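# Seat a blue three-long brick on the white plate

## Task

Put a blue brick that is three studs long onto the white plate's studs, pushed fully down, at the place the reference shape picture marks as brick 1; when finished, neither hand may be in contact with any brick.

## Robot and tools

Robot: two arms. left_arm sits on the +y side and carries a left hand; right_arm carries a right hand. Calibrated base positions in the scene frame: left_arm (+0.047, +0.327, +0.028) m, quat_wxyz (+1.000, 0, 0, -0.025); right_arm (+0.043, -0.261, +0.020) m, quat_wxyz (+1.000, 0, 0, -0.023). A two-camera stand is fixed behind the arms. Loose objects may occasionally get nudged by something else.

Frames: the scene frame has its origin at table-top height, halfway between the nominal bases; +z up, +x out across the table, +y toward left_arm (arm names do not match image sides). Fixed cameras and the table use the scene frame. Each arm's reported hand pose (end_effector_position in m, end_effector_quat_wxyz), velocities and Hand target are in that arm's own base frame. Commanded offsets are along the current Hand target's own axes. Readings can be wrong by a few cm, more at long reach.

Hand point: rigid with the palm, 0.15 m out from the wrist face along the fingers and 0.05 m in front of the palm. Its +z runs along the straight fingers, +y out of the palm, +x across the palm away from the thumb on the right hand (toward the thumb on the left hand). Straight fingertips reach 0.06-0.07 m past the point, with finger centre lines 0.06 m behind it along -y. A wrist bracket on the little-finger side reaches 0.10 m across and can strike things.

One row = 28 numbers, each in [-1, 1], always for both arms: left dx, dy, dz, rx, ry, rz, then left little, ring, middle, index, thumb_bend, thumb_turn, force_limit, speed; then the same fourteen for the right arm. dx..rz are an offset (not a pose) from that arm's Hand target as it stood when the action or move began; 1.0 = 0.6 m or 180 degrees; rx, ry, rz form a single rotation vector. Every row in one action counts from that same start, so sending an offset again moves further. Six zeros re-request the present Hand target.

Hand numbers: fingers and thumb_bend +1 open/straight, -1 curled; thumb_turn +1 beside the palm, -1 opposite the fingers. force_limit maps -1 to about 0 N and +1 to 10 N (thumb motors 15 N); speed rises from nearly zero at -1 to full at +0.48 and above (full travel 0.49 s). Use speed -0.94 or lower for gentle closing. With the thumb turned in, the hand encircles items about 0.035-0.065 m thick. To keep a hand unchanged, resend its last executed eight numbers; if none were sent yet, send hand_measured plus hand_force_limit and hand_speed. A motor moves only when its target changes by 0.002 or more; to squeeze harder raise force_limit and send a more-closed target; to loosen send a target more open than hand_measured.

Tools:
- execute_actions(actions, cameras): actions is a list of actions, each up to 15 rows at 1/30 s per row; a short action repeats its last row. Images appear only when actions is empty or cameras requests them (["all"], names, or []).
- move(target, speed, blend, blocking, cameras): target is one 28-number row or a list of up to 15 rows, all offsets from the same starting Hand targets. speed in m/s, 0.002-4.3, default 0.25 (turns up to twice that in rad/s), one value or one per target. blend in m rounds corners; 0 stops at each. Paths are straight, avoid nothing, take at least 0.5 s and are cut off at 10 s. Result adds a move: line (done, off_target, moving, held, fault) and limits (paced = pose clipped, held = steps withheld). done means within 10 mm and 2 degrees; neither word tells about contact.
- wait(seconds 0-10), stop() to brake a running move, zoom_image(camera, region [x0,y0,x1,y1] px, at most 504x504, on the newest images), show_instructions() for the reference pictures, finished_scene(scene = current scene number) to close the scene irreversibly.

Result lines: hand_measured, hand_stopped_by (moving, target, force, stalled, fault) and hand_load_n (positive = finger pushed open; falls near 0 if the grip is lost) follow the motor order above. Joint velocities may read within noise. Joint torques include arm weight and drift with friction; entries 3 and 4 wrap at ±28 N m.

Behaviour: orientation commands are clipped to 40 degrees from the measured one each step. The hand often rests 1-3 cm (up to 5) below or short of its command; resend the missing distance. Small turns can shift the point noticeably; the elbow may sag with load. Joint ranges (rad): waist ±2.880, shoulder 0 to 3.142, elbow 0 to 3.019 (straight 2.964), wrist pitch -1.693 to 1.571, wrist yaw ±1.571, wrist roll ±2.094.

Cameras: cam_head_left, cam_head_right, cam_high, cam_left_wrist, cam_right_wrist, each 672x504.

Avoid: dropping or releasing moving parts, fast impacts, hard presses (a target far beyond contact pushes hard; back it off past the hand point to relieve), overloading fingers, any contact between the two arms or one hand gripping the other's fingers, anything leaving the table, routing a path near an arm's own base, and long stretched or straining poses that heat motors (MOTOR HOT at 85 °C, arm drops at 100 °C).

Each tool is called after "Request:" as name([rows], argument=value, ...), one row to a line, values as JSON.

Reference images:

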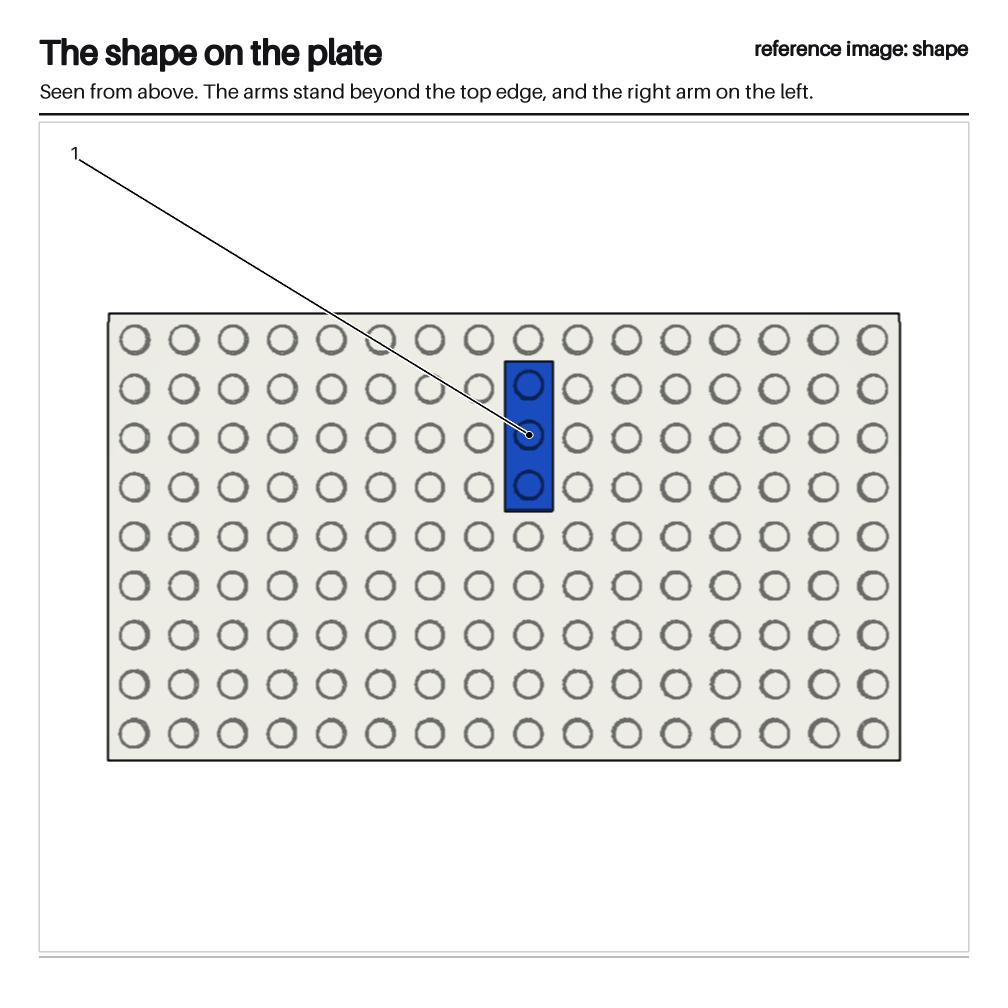

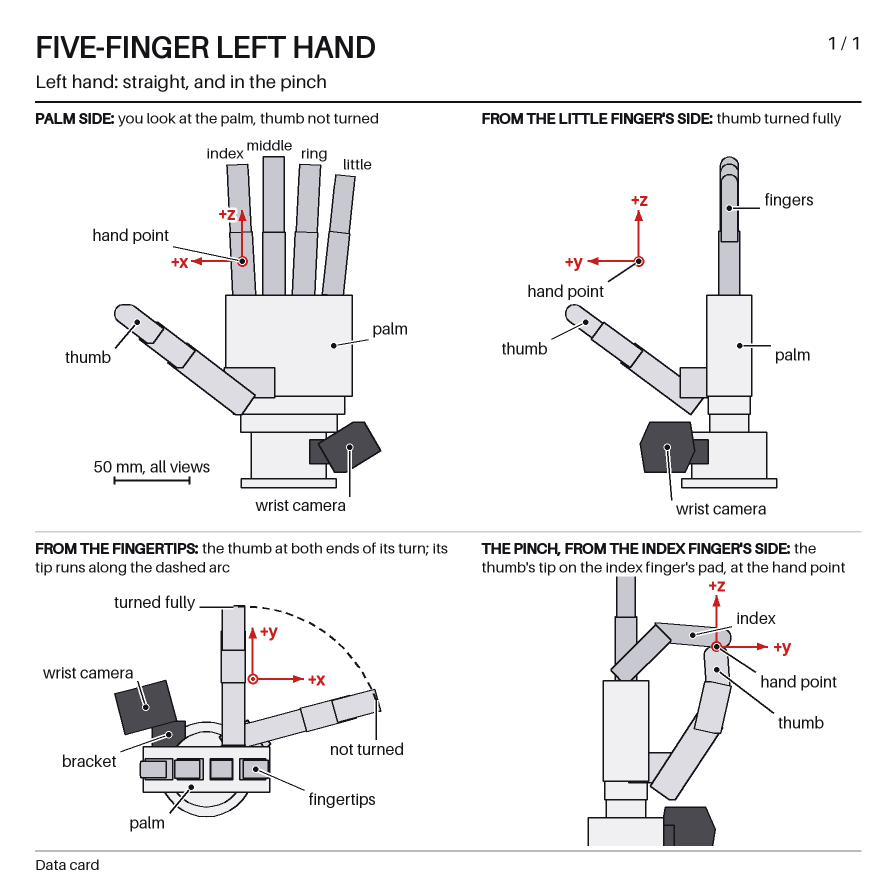

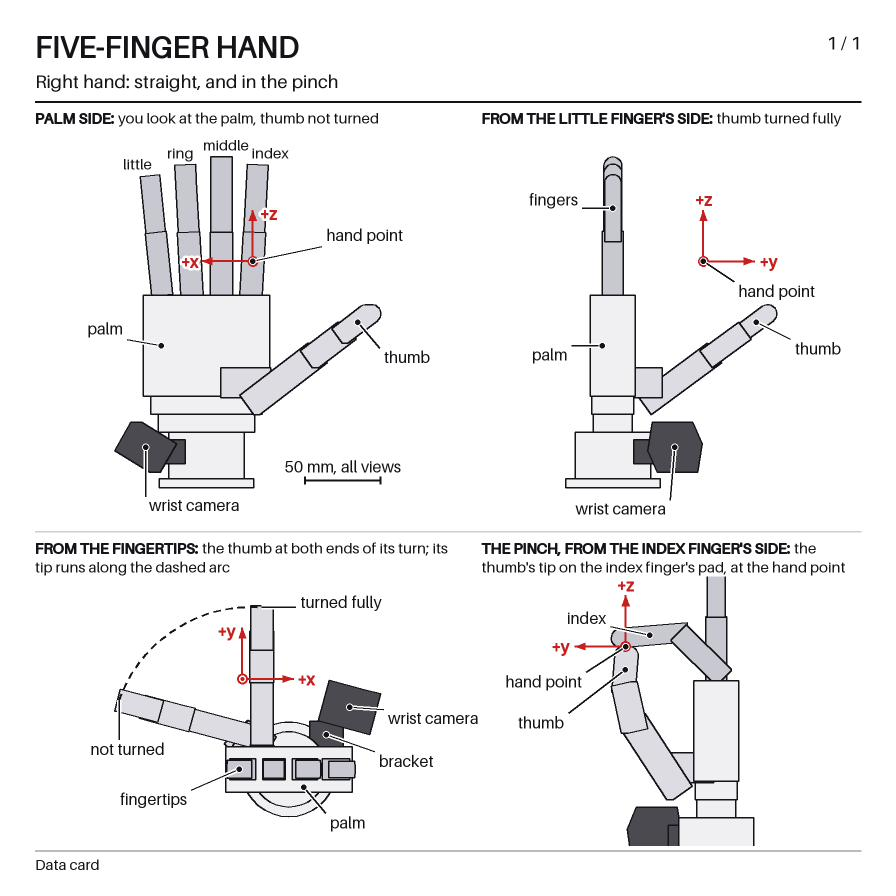

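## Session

Request:
execute_actions(actions=[])

Request:
zoom_image(camera="cam_head_left", region=[440, 240, 640, 390])

Request:
zoom_image(camera="cam_high", region=[110, 190, 350, 370])

Scene clock: 0.00 s.
left_arm: end_effector_position=(+0.3637, -0.2744, +0.3386) hand_measured=(+1.000, +1.000, +1.000, +1.000, +1.000, +1.000) hand_load_n=(+0.5, +0.0, +0.0, +0.0, +0.0, +0.0) hand_stopped_by=(target, target, target, target, target, target) hand_force_limit=0.00 hand_speed=-0.80 end_effector_quat_wxyz=(+0.350, +0.935, -0.037, +0.033) | right_arm: end_effector_position=(+0.6367, -0.1319, +0.3513) hand_measured=(+1.000, +1.000, +1.000, +1.000, +1.000, +1.000) hand_load_n=(+0.0, +0.0, +0.0, +0.0, +0.0, +0.0) hand_stopped_by=(target, target, target, target, target, target) hand_force_limit=0.00 hand_speed=-0.80 end_effector_quat_wxyz=(+0.364, -0.607, +0.674, -0.211)
Joint positions: left_arm=[-0.292 1.188 1.205 -1.299 0.668 -1.884] | right_arm=[-0.364 1.709 1.892 -0.971 -0.426 -0.08]
Joint velocities: within noise
Joint torques (N m): no reading
Motor temperatures (°C): left_arm=[19 17 27 19 17 19] | right_arm=[23 20 22 18 19 18]
Heat: left arm: hottest elbow 27 °C; right arm: hottest waist 23 °C.
Hand target: left_arm +0.3680, -0.2756, +0.3459; +0.352, +0.934, -0.040, +0.040 | right_arm +0.6404, -0.1333, +0.3684; +0.372, -0.605, +0.667, -0.226

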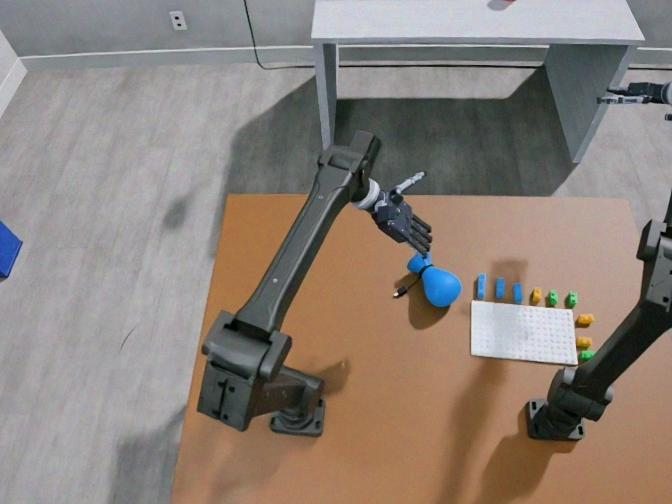

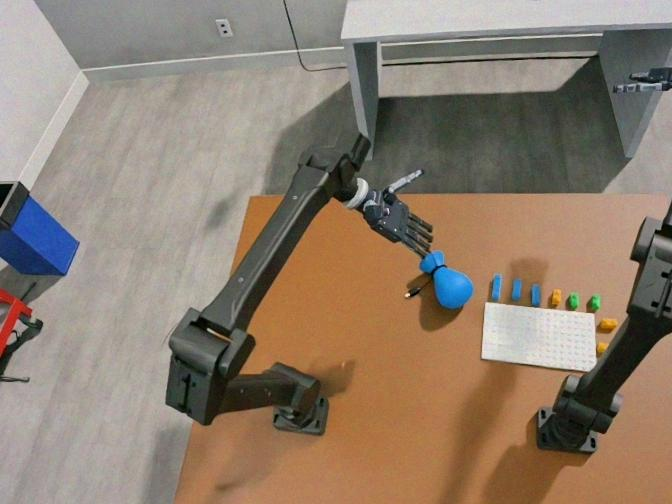

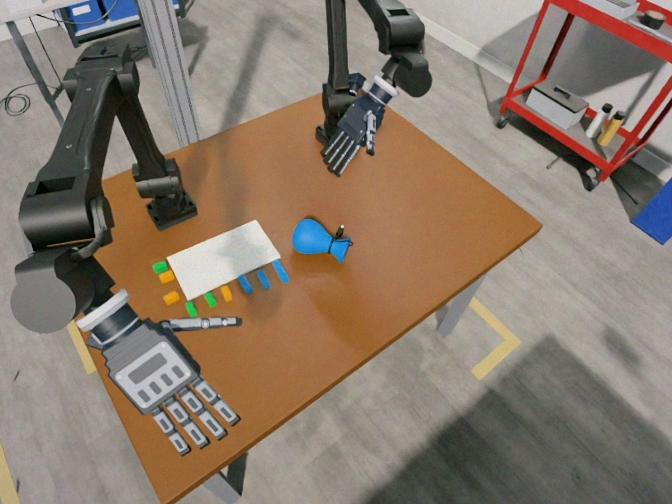

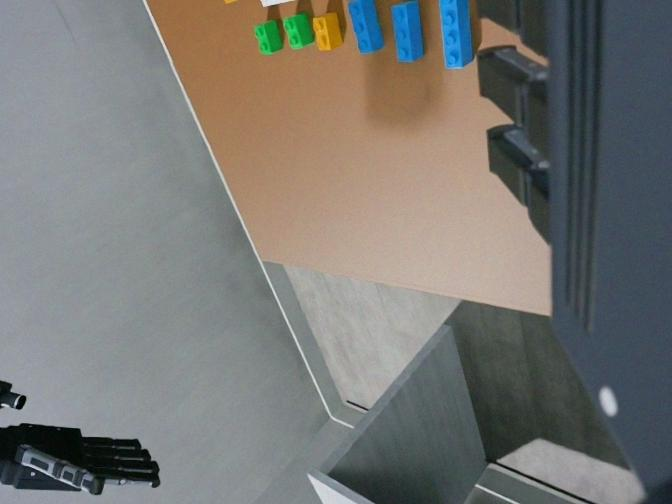

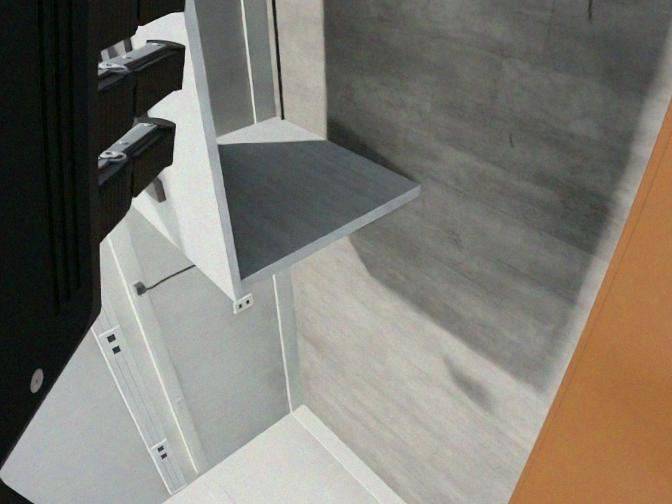

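Scaled by 2.520 from the camera's 672x504 image, which has a finer 960x720 frame.

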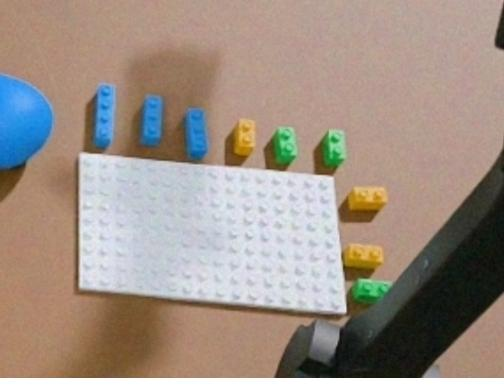

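Scaled by 2.100 from the camera's 672x504 image, which has a finer 960x720 frame.

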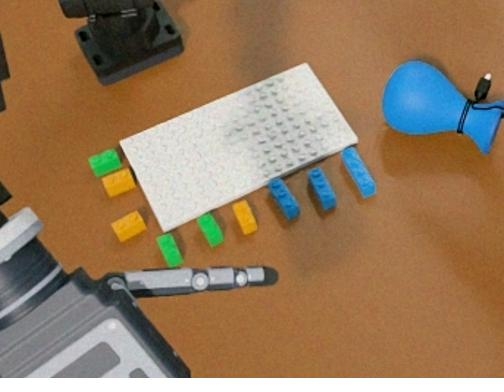

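Request:
zoom_image(camera="cam_head_left", region=[468, 262, 568, 312])

Request:
zoom_image(camera="cam_high", region=[200, 250, 310, 310])

Request:
zoom_image(camera="cam_head_left", region=[460, 290, 590, 370])

Scaled by 5.040 from the camera's 672x504 image, which has a finer 960x720 frame.

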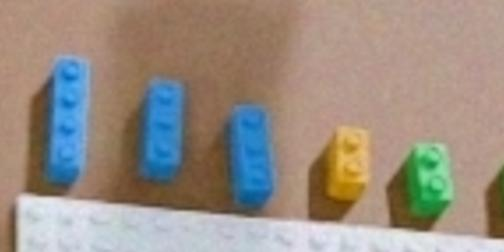

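Scaled by 4.582 from the camera's 672x504 image, which has a finer 960x720 frame.

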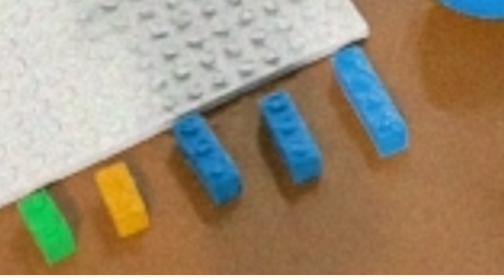

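Scaled by 3.877 from the camera's 672x504 image, which has a finer 960x720 frame.

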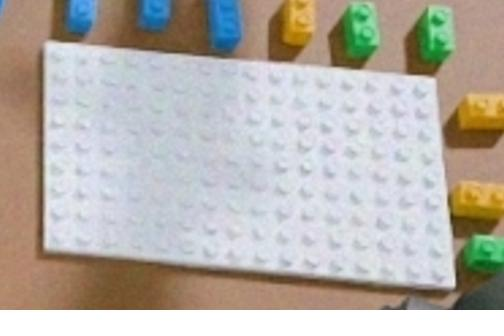

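Request:
zoom_image(camera="cam_head_left", region=[505, 275, 545, 310])

Scaled by 12.600 from the camera's 672x504 image, which has a finer 960x720 frame.

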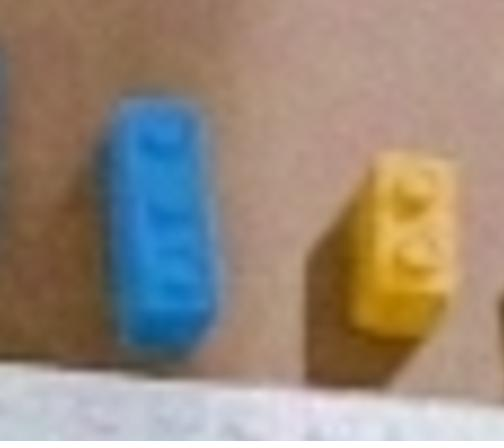

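Request:
move([
  [0,0,0,0,0,0,1,1,1,1,1,1,0,-0.8,-0.1947,0.6105,-0.1623,-0.0477,-0.3392,-0.3457,-0.15,-0.15,-0.15,-0.15,0.8,-1,0.2,0.2],
  [0,0,0,0,0,0,1,1,1,1,1,1,0,-0.8,-0.1645,0.7120,-0.0783,-0.0477,-0.3392,-0.3457,-0.15,-0.15,-0.15,-0.15,0.8,-1,0.2,0.2],
], speed=[0.3,0.2], blend=[0.03,0], cameras=["cam_head_left","cam_right_wrist"])

Scene clock: 11.27 s.
left_arm: end_effector_position=(+0.3637, -0.2744, +0.3386) hand_measured=(+1.000, +1.000, +1.000, +1.000, +1.000, +1.000) hand_load_n=(+0.0, +0.0, +0.0, +0.0, +0.0, +0.0) hand_stopped_by=(target, target, target, target, target, target) hand_force_limit=0.00 hand_speed=-0.80 end_effector_quat_wxyz=(+0.350, +0.935, -0.037, +0.033) | right_arm: end_effector_position=(+0.3272, +0.0248, +0.0998) hand_measured=(-0.150, -0.150, -0.150, -0.150, +0.800, -1.000) hand_load_n=(+0.0, +0.0, +0.0, +0.0, +0.0, +0.0) hand_stopped_by=(target, target, target, target, target, target) hand_force_limit=0.20 hand_speed=0.20 end_effector_quat_wxyz=(-0.439, +0.898, -0.028, +0.005)
Joint positions: left_arm=[-0.292 1.188 1.205 -1.299 0.668 -1.884] | right_arm=[-0.256 1.459 0.978 -1.354 -0.88 -1.889]
Joint torques (N m): left_arm=[2.26 -8.7 12.36 1.14 0.58 0.03] | right_arm=[2.14 -9.47 6.74 0.06 -0.65 -0.02]
Heat: left arm: hottest elbow 28 °C; right arm: hottest waist 23 °C.
Hand target: left_arm +0.3680, -0.2756, +0.3459; +0.352, +0.934, -0.040, +0.040 | right_arm +0.3302, +0.0265, +0.0988; -0.438, +0.899, -0.020, +0.008
Off the commanded pose: left_arm 0.009 m, 1 deg | right_arm 0.004 m, 1 deg.
move: done
Images, in order (width x height): cam_head_left 672x504, cam_right_wrist 672x504.

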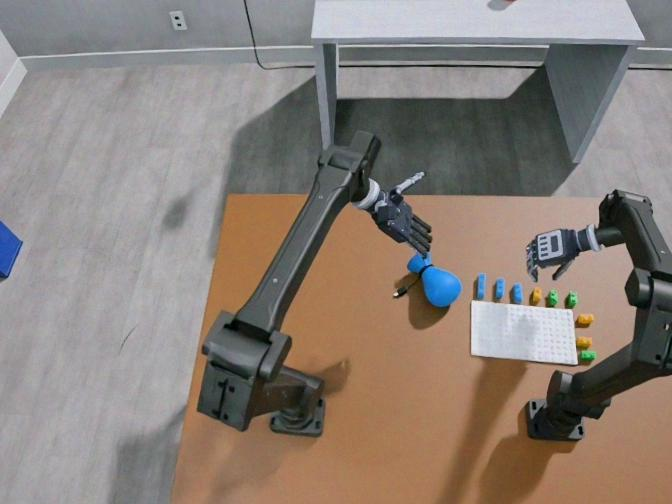

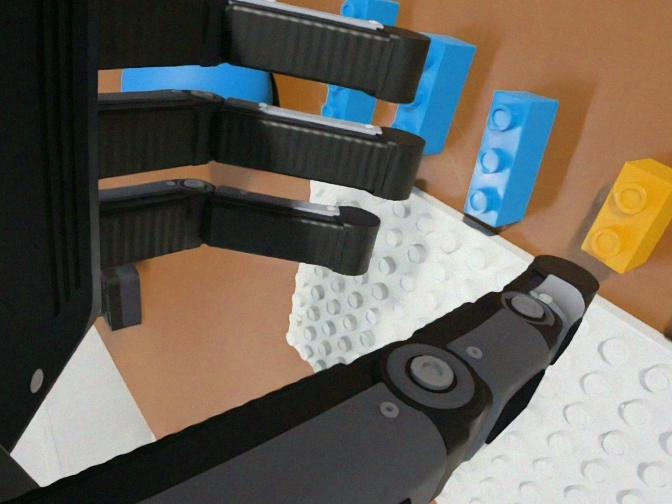

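Request:
zoom_image(camera="cam_right_wrist", region=[440, 80, 580, 240])

Request:
zoom_image(camera="cam_head_left", region=[460, 270, 600, 370])

Scaled by 3.150 from the camera's 672x504 image, which has a finer 960x720 frame.

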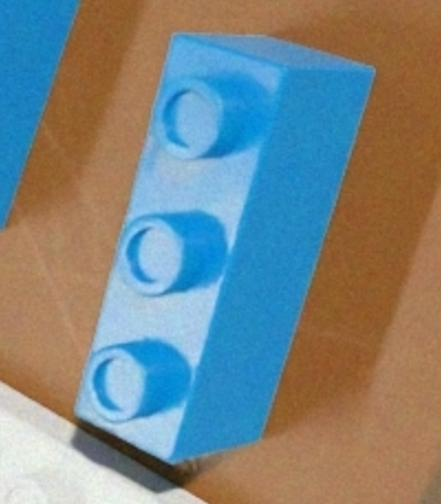

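Scaled by 3.600 from the camera's 672x504 image, which has a finer 960x720 frame.

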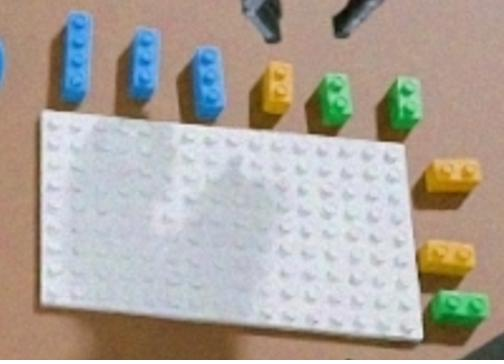

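Request:
zoom_image(camera="cam_head_left", region=[505, 275, 545, 310])

Request:
zoom_image(camera="cam_right_wrist", region=[320, 180, 672, 444])

Scaled by 12.600 from the camera's 672x504 image, which has a finer 960x720 frame.

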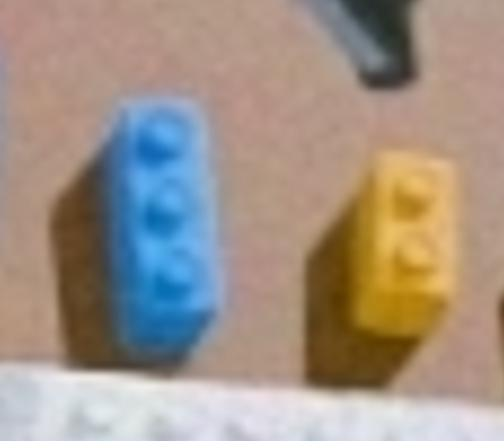

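Scaled by 1.432 from the camera's 672x504 image, which has a finer 960x720 frame.

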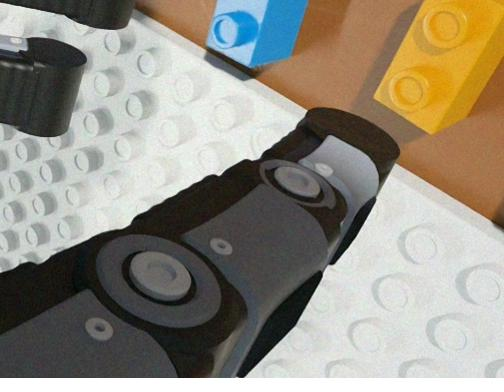

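Request:
move(target=[0,0,0,0,0,0,1,1,1,1,1,1,0,-0.8,-0.0075,0.0314,0.0919,0,-0.01226,-0.00958,-0.15,-0.15,-0.15,-0.15,0.8,-1,0.2,0.2], speed=0.15, cameras=["cam_right_wrist"])

Request:
zoom_image(camera="cam_right_wrist", region=[320, 80, 560, 320])

Scene clock: 14.80 s.
left_arm: end_effector_position=(+0.3637, -0.2744, +0.3386) hand_measured=(+1.000, +1.000, +1.000, +1.000, +1.000, +1.000) hand_load_n=(+0.0, +0.0, +0.0, +0.0, +0.0, +0.0) hand_stopped_by=(target, target, target, target, target, target) hand_force_limit=0.00 hand_speed=-0.80 end_effector_quat_wxyz=(+0.350, +0.935, -0.037, +0.033) | right_arm: end_effector_position=(+0.3263, +0.0553, +0.0518) hand_measured=(-0.150, -0.150, -0.150, -0.150, +0.800, -1.000) hand_load_n=(+0.0, +0.0, +0.0, +0.0, +0.0, +0.0) hand_stopped_by=(target, target, target, target, target, target) hand_force_limit=0.20 hand_speed=0.20 end_effector_quat_wxyz=(-0.437, +0.899, +0.002, +0.000)
Joint positions: left_arm=[-0.292 1.188 1.205 -1.299 0.668 -1.884] | right_arm=[-0.166 1.51 0.892 -1.163 -0.888 -1.841]
Joint torques (N m): left_arm=[2.78 -8.12 12.21 1.07 0.63 -0.03] | right_arm=[2.26 -9.23 6.08 0.12 -0.76 0.11]
Heat: left arm: hottest elbow 29 °C; right arm: hottest elbow 24 °C.
Hand target: left_arm +0.3680, -0.2756, +0.3459; +0.352, +0.934, -0.040, +0.040 | right_arm +0.3270, +0.0584, +0.0500; -0.438, +0.899, +0.002, -0.002
Off the commanded pose: left_arm 0.009 m, 1 deg | right_arm 0.004 m, 0 deg.
move: done
Images, in order (width x height): cam_right_wrist 672x504.

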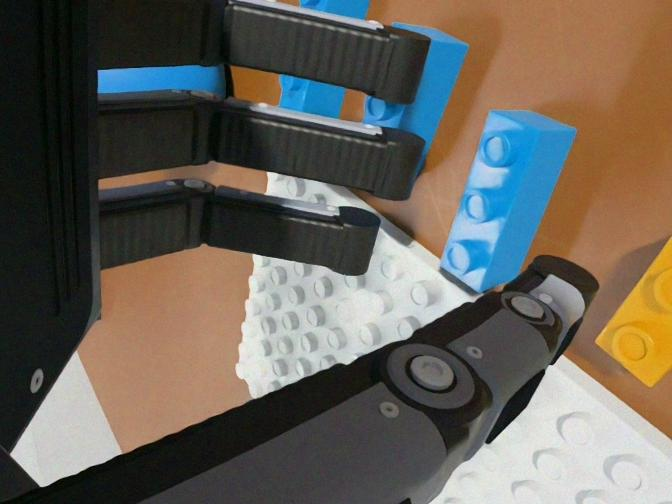

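Scaled by 2.100 from the camera's 672x504 image, which has a finer 960x720 frame.

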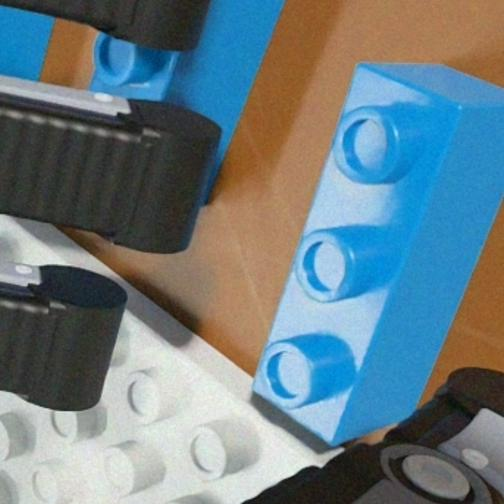

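Request:
move(target=[0,0,0,0,0,0,1,1,1,1,1,1,0,-0.8,-0.0008,0.0262,0.0260,0,0,0,-0.15,-0.15,-0.15,-0.15,0.8,-1,0.2,0.2], speed=0.08, cameras=["cam_right_wrist"])

Request:
zoom_image(camera="cam_right_wrist", region=[340, 80, 580, 320])

Scene clock: 16.77 s.
left_arm: end_effector_position=(+0.3637, -0.2744, +0.3386) hand_measured=(+1.000, +1.000, +1.000, +1.000, +1.000, +1.000) hand_load_n=(+0.0, +0.0, +0.0, +0.0, +0.0, +0.0) hand_stopped_by=(target, target, target, target, target, target) hand_force_limit=0.00 hand_speed=-0.80 end_effector_quat_wxyz=(+0.350, +0.935, -0.037, +0.033) | right_arm: end_effector_position=(+0.3264, +0.0574, +0.0304) hand_measured=(-0.150, -0.150, -0.150, -0.150, +0.800, -1.000) hand_load_n=(+0.0, +0.0, +0.0, +0.0, +0.0, +0.0) hand_stopped_by=(target, target, target, target, target, target) hand_force_limit=0.20 hand_speed=0.20 end_effector_quat_wxyz=(-0.437, +0.899, +0.001, +0.001)
Joint positions: left_arm=[-0.292 1.188 1.205 -1.299 0.668 -1.884] | right_arm=[-0.16 1.544 0.863 -1.089 -0.889 -1.829]
Joint torques (N m): left_arm=[2.67 -8.12 12.29 0.96 0.64 0.04] | right_arm=[2.32 -9.05 5.71 0.2 -0.76 0.13]
Heat: left arm: hottest elbow 29 °C; right arm: hottest elbow 24 °C.
Hand target: left_arm +0.3680, -0.2756, +0.3459; +0.352, +0.934, -0.040, +0.040 | right_arm +0.3262, +0.0611, +0.0279; -0.438, +0.899, +0.002, -0.003
Off the commanded pose: left_arm 0.009 m, 1 deg | right_arm 0.004 m, 0 deg.
move: done
Images, in order (width x height): cam_right_wrist 672x504.

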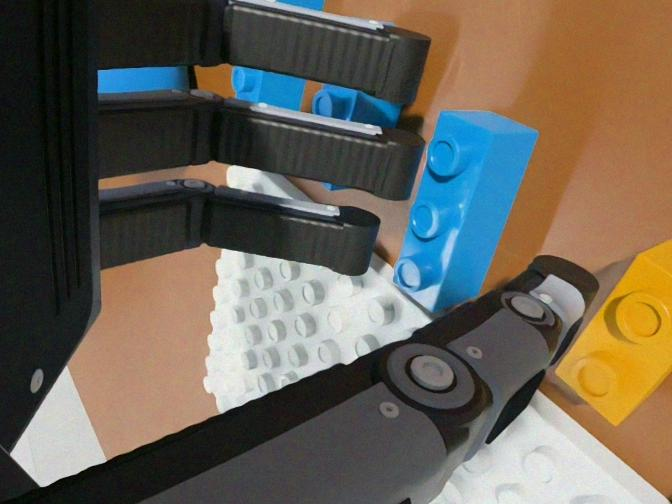

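Scaled by 2.100 from the camera's 672x504 image, which has a finer 960x720 frame.

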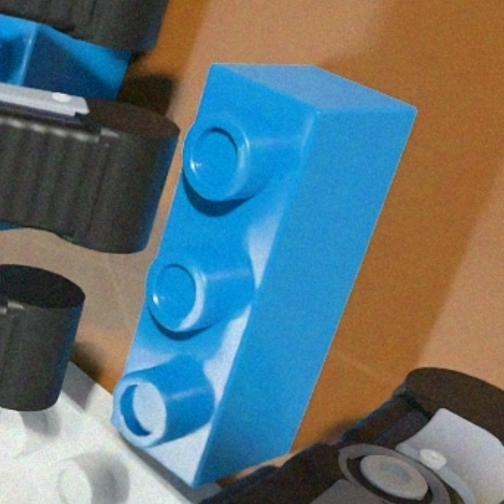

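Request:
move(target=[0,0,0,0,0,0,1,1,1,1,1,1,0,-0.8,0.0000,0.0157,0.0218,0,0,0,-0.15,-0.15,-0.15,-0.15,0.8,-1,0.2,0.2], speed=0.06, cameras=["cam_right_wrist"])

Request:
zoom_image(camera="cam_right_wrist", region=[320, 80, 560, 320])

Scene clock: 18.50 s.
left_arm: end_effector_position=(+0.3637, -0.2744, +0.3386) hand_measured=(+1.000, +1.000, +1.000, +1.000, +1.000, +1.000) hand_load_n=(+0.0, +0.0, +0.0, +0.0, +0.0, +0.5) hand_stopped_by=(target, target, target, target, target, target) hand_force_limit=0.00 hand_speed=-0.80 end_effector_quat_wxyz=(+0.350, +0.935, -0.037, +0.033) | right_arm: end_effector_position=(+0.3264, +0.0635, +0.0151) hand_measured=(-0.150, -0.150, -0.150, -0.150, +0.800, -1.000) hand_load_n=(+0.0, +0.0, +0.0, +0.0, +0.0, +0.0) hand_stopped_by=(target, target, target, target, target, target) hand_force_limit=0.20 hand_speed=0.20 end_effector_quat_wxyz=(-0.439, +0.899, +0.002, +0.000)
Joint positions: left_arm=[-0.292 1.188 1.205 -1.299 0.668 -1.884] | right_arm=[-0.145 1.571 0.842 -1.027 -0.895 -1.81]
Joint torques (N m): left_arm=[2.14 -9.05 12.51 0.69 0.58 -0.06] | right_arm=[2.02 -9.29 5.56 0.2 -0.62 0.15]
Heat: left arm: hottest elbow 29 °C; right arm: hottest elbow 24 °C.
Hand target: left_arm +0.3680, -0.2756, +0.3459; +0.352, +0.934, -0.040, +0.040 | right_arm +0.3263, +0.0656, +0.0125; -0.438, +0.899, +0.003, -0.002
Off the commanded pose: left_arm 0.009 m, 1 deg | right_arm 0.003 m, 0 deg.
move: done
Images, in order (width x height): cam_right_wrist 672x504.

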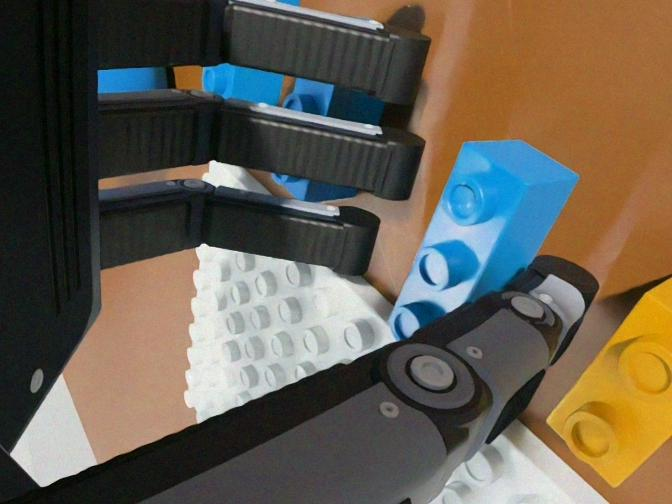

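Scaled by 2.100 from the camera's 672x504 image, which has a finer 960x720 frame.

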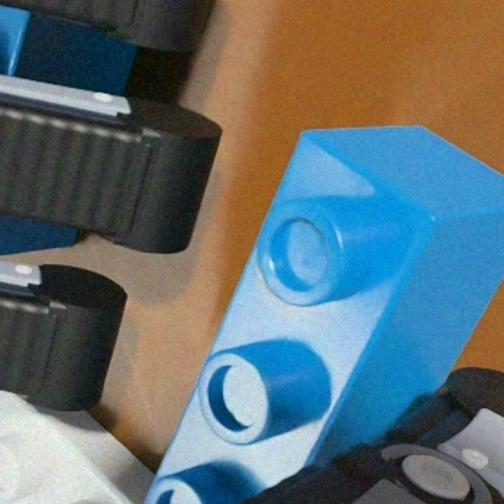

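Request:
move([
  [0,0,0,0,0,0,1,1,1,1,1,1,0,-0.8,0.0000,-0.0298,-0.0254,0,0,0,-0.15,-0.15,-0.15,-0.15,0.8,-1,0.2,0.2],
  [0,0,0,0,0,0,1,1,1,1,1,1,0,-0.8,0.0000,-0.0199,-0.0380,0,0.0276,0.0216,-0.15,-0.15,-0.15,-0.15,0.8,-1,0.2,0.2],
], speed=[0.08,0.1], blend=[0.004,0], cameras=["cam_right_wrist"])

Request:
zoom_image(camera="cam_right_wrist", region=[320, 80, 560, 320])

Scene clock: 22.07 s.
left_arm: end_effector_position=(+0.3637, -0.2744, +0.3386) hand_measured=(+1.000, +1.000, +1.000, +1.000, +1.000, +1.000) hand_load_n=(+0.0, +0.0, +0.0, +0.0, +0.0, +0.0) hand_stopped_by=(target, target, target, target, target, target) hand_force_limit=0.00 hand_speed=-0.80 end_effector_quat_wxyz=(+0.350, +0.935, -0.037, +0.033) | right_arm: end_effector_position=(+0.3240, +0.0578, +0.0327) hand_measured=(-0.150, -0.150, -0.150, -0.150, +0.800, -1.000) hand_load_n=(+0.0, +0.0, +0.0, +0.0, +0.0, +0.0) hand_stopped_by=(target, target, target, target, target, target) hand_force_limit=0.20 hand_speed=0.20 end_effector_quat_wxyz=(-0.438, +0.898, -0.044, +0.012)
Joint positions: left_arm=[-0.292 1.188 1.205 -1.299 0.668 -1.884] | right_arm=[-0.172 1.504 0.824 -1.011 -0.901 -1.703]
Joint torques (N m): left_arm=[1.44 -8.23 12.25 0.95 0.61 -0.04] | right_arm=[0.73 -10.46 5.76 0.28 -0.75 0.11]
Heat: left arm: hottest elbow 29 °C; right arm: hottest elbow 24 °C.
Hand target: left_arm +0.3680, -0.2756, +0.3459; +0.352, +0.934, -0.040, +0.040 | right_arm +0.3265, +0.0550, +0.0361; -0.438, +0.898, -0.047, +0.022
Off the commanded pose: left_arm 0.009 m, 1 deg | right_arm 0.005 m, 1 deg.
move: done
Images, in order (width x height): cam_right_wrist 672x504.

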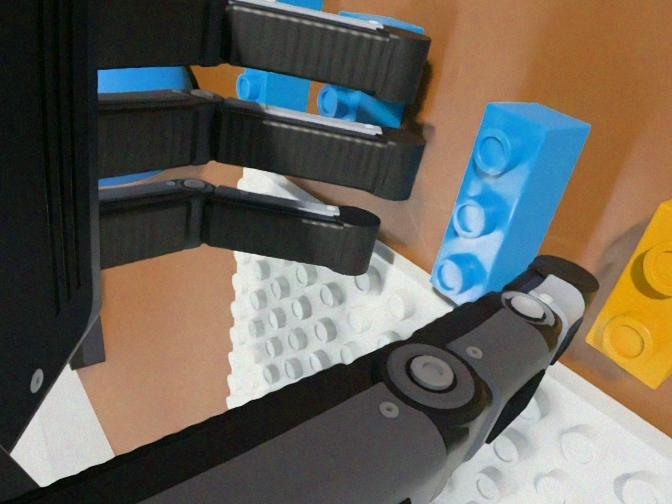

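Scaled by 2.100 from the camera's 672x504 image, which has a finer 960x720 frame.

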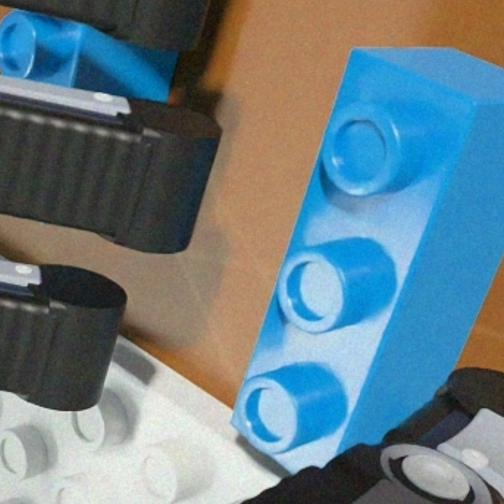

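Request:
move(target=[0,0,0,0,0,0,1,1,1,1,1,1,0,-0.8,0.0030,0.0221,0.0209,0,0,0,-0.15,-0.15,-0.15,-0.15,0.8,-1,0.2,0.2], speed=0.06, cameras=["cam_right_wrist"])

Request:
zoom_image(camera="cam_right_wrist", region=[340, 80, 580, 320])

Scene clock: 24.77 s.
left_arm: end_effector_position=(+0.3637, -0.2744, +0.3386) hand_measured=(+1.000, +1.000, +1.000, +1.000, +1.000, +1.000) hand_load_n=(+0.0, +0.0, +0.0, +0.0, +0.0, +0.0) hand_stopped_by=(target, target, target, target, target, target) hand_force_limit=0.00 hand_speed=-0.80 end_effector_quat_wxyz=(+0.350, +0.935, -0.037, +0.033) | right_arm: end_effector_position=(+0.3278, +0.0573, +0.0203) hand_measured=(-0.150, -0.150, -0.150, -0.150, +0.800, -1.000) hand_load_n=(+0.0, +0.0, +0.0, +0.0, +0.0, +0.0) hand_stopped_by=(target, target, target, target, target, target) hand_force_limit=0.20 hand_speed=0.20 end_effector_quat_wxyz=(-0.437, +0.898, -0.042, +0.022)
Joint positions: left_arm=[-0.292 1.188 1.205 -1.299 0.668 -1.884] | right_arm=[-0.172 1.522 0.806 -0.949 -0.901 -1.694]
Joint torques (N m): left_arm=[2.14 -8.35 12.05 0.8 0.67 0] | right_arm=[1.08 -8.53 5.7 0.34 -0.78 0.12]
Heat: left arm: hottest elbow 29 °C; right arm: hottest elbow 24 °C.
Hand target: left_arm +0.3680, -0.2756, +0.3459; +0.352, +0.934, -0.040, +0.040 | right_arm +0.3284, +0.0565, +0.0178; -0.438, +0.898, -0.047, +0.022
Off the commanded pose: left_arm 0.009 m, 1 deg | right_arm 0.003 m, 1 deg.
move: done
Images, in order (width x height): cam_right_wrist 672x504.

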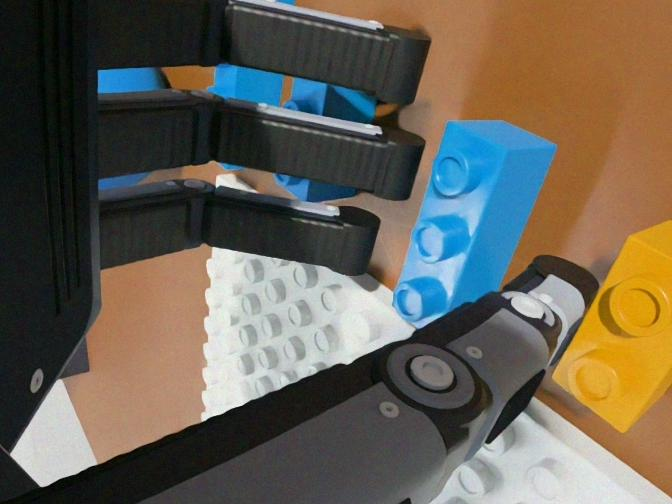

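Scaled by 2.100 from the camera's 672x504 image, which has a finer 960x720 frame.

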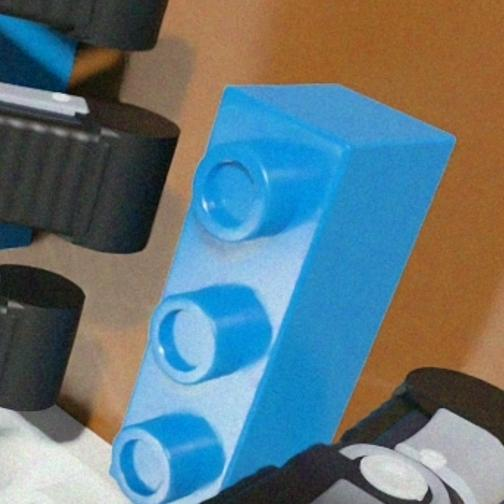

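Request:
move(target=[0,0,0,0,0,0,1,1,1,1,1,1,0,-0.8,-0.0015,0.0165,0.0095,0,0,0,-0.15,-0.15,-0.15,-0.15,0.8,-1,0.2,0.2], speed=0.06, cameras=["cam_right_wrist"])

Request:
zoom_image(camera="cam_right_wrist", region=[320, 80, 560, 320])

Scene clock: 26.20 s.
left_arm: end_effector_position=(+0.3637, -0.2744, +0.3386) hand_measured=(+1.000, +1.000, +1.000, +1.000, +1.000, +1.000) hand_load_n=(+0.0, +0.0, +0.0, +0.0, +0.0, +0.0) hand_stopped_by=(target, target, target, target, target, target) hand_force_limit=0.00 hand_speed=-0.80 end_effector_quat_wxyz=(+0.350, +0.935, -0.037, +0.033) | right_arm: end_effector_position=(+0.3263, +0.0576, +0.0095) hand_measured=(-0.150, -0.150, -0.150, -0.150, +0.800, -1.000) hand_load_n=(+0.0, +0.0, +0.0, +0.0, +0.0, +0.0) hand_stopped_by=(target, target, target, target, target, target) hand_force_limit=0.20 hand_speed=0.20 end_effector_quat_wxyz=(-0.437, +0.898, -0.043, +0.020)
Joint positions: left_arm=[-0.292 1.188 1.205 -1.299 0.668 -1.884] | right_arm=[-0.172 1.544 0.793 -0.919 -0.901 -1.694]
Joint torques (N m): left_arm=[2.37 -7.94 12.18 1.17 0.65 -0.02] | right_arm=[0.79 -8.64 5.5 0.29 -0.75 0.06]
Heat: left arm: hottest elbow 30 °C; right arm: hottest elbow 24 °C.
Hand target: left_arm +0.3680, -0.2756, +0.3459; +0.352, +0.934, -0.040, +0.040 | right_arm +0.3273, +0.0550, +0.0065; -0.438, +0.898, -0.047, +0.022
Off the commanded pose: left_arm 0.009 m, 1 deg | right_arm 0.004 m, 0 deg.
move: done
Images, in order (width x height): cam_right_wrist 672x504.

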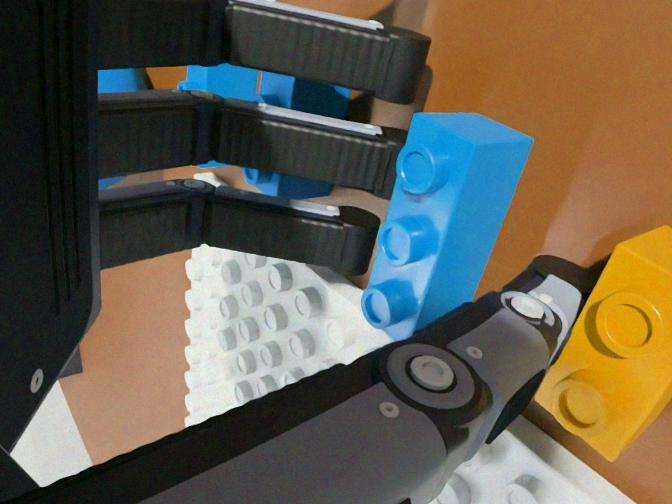

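Scaled by 2.100 from the camera's 672x504 image, which has a finer 960x720 frame.

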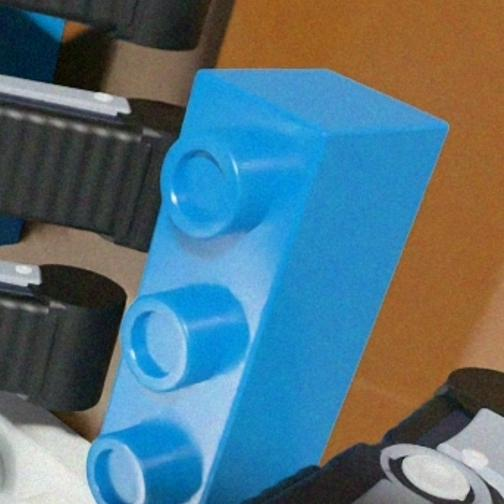

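Request:
move([
  [0,0,0,0,0,0,1,1,1,1,1,1,0,-0.8,0.0034,0.0020,0.0015,0,0,0,-0.15,-0.15,-0.15,-0.15,0.8,-1,0.2,0.2],
  [0,0,0,0,0,0,1,1,1,1,1,1,0,-0.8,0.0034,0.0020,0.0015,0,0,0,-0.15,-0.15,-0.21,-0.21,0.65,-1,0.2,-0.6],
  [0,0,0,0,0,0,1,1,1,1,1,1,0,-0.8,0.0034,0.0020,0.0015,0,0,0,-0.15,-0.15,-0.21,-0.21,0.4,-1,-0.4,-0.93],
], speed=0.06, cameras=["cam_right_wrist"])

Request:
zoom_image(camera="cam_right_wrist", region=[320, 80, 560, 320])

Scene clock: 30.70 s.
left_arm: end_effector_position=(+0.3637, -0.2744, +0.3386) hand_measured=(+1.000, +1.000, +1.000, +1.000, +1.000, +1.000) hand_load_n=(+0.0, +0.0, +0.0, +0.0, +0.0, +0.0) hand_stopped_by=(target, target, target, target, target, target) hand_force_limit=0.00 hand_speed=-0.80 end_effector_quat_wxyz=(+0.350, +0.935, -0.037, +0.033) | right_arm: end_effector_position=(+0.3266, +0.0576, +0.0073) hand_measured=(-0.150, -0.150, -0.210, -0.210, +0.514, -1.000) hand_load_n=(+0.0, +0.0, +4.0, +0.0, +4.5, +1.0) hand_stopped_by=(target, target, target, target, force, target) hand_force_limit=-0.40 hand_speed=-0.93 end_effector_quat_wxyz=(-0.437, +0.898, -0.044, +0.019)
Joint positions: left_arm=[-0.292 1.188 1.205 -1.299 0.668 -1.884] | right_arm=[-0.172 1.551 0.793 -0.914 -0.902 -1.694]
Joint torques (N m): left_arm=[1.61 -8.29 12.34 1.09 0.59 0.03] | right_arm=[0.73 -8.82 5.74 0.29 -0.73 0.06]
Heat: left arm: hottest elbow 30 °C; right arm: hottest elbow 24 °C.
Hand target: left_arm +0.3680, -0.2756, +0.3459; +0.352, +0.934, -0.040, +0.040 | right_arm +0.3294, +0.0547, +0.0050; -0.437, +0.898, -0.047, +0.022
Off the commanded pose: left_arm 0.009 m, 1 deg | right_arm 0.005 m, 0 deg.
move: done
Images, in order (width x height): cam_right_wrist 672x504.

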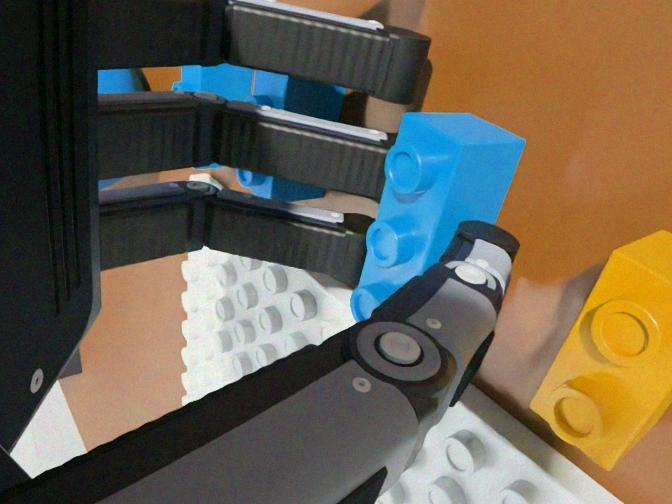

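Scaled by 2.100 from the camera's 672x504 image, which has a finer 960x720 frame.

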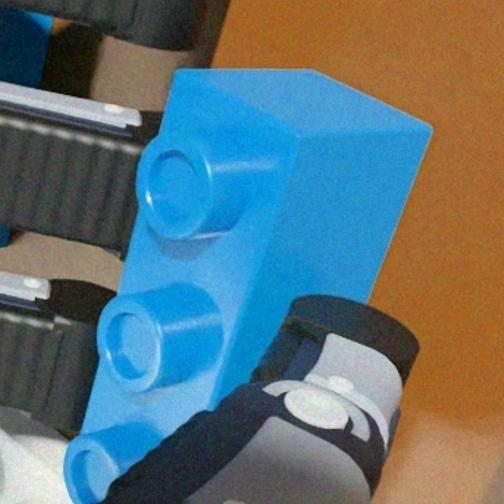

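Request:
move([
  [0,0,0,0,0,0,1,1,1,1,1,1,0,-0.8,0,0,0,0,0,0,-0.15,-0.15,-0.21,-0.3,0.4,-1,-0.5,-0.95],
  [0,0,0,0,0,0,1,1,1,1,1,1,0,-0.8,0,0,0,0,0,0,-0.15,-0.15,-0.21,-0.3,0.3,-1,0.3,-0.95],
], speed=0.06, cameras=["cam_right_wrist"])

Request:
zoom_image(camera="cam_right_wrist", region=[320, 80, 560, 320])

Scene clock: 33.20 s.
left_arm: end_effector_position=(+0.3637, -0.2744, +0.3386) hand_measured=(+1.000, +1.000, +1.000, +1.000, +1.000, +1.000) hand_load_n=(+0.0, +0.0, +0.0, +0.0, +0.0, +0.5) hand_stopped_by=(target, target, target, target, target, target) hand_force_limit=0.00 hand_speed=-0.80 end_effector_quat_wxyz=(+0.350, +0.935, -0.037, +0.033) | right_arm: end_effector_position=(+0.3266, +0.0576, +0.0073) hand_measured=(-0.150, -0.150, -0.210, -0.260, +0.508, -1.000) hand_load_n=(+0.0, +0.0, +4.0, +4.0, +9.5, +0.0) hand_stopped_by=(target, target, target, force, force, target) hand_force_limit=0.30 hand_speed=-0.95 end_effector_quat_wxyz=(-0.437, +0.898, -0.044, +0.019)
Joint positions: left_arm=[-0.292 1.188 1.205 -1.299 0.668 -1.884] | right_arm=[-0.172 1.551 0.793 -0.914 -0.902 -1.694]
Joint torques (N m): left_arm=[2.67 -7 12.14 0.94 0.64 0.01] | right_arm=[0.73 -8.64 5.75 0.29 -0.74 0.07]
Heat: left arm: hottest elbow 30 °C; right arm: hottest elbow 24 °C.
Hand target: left_arm +0.3680, -0.2756, +0.3459; +0.352, +0.934, -0.040, +0.040 | right_arm +0.3294, +0.0547, +0.0050; -0.437, +0.898, -0.047, +0.022
Off the commanded pose: left_arm 0.009 m, 1 deg | right_arm 0.005 m, 1 deg.
move: done
Images, in order (width x height): cam_right_wrist 672x504.

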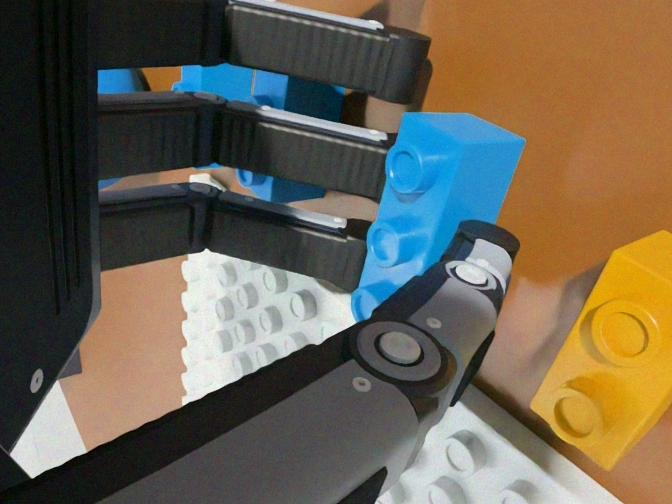

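Scaled by 2.100 from the camera's 672x504 image, which has a finer 960x720 frame.

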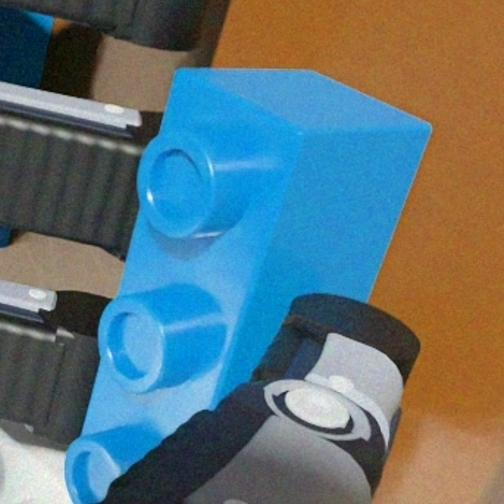

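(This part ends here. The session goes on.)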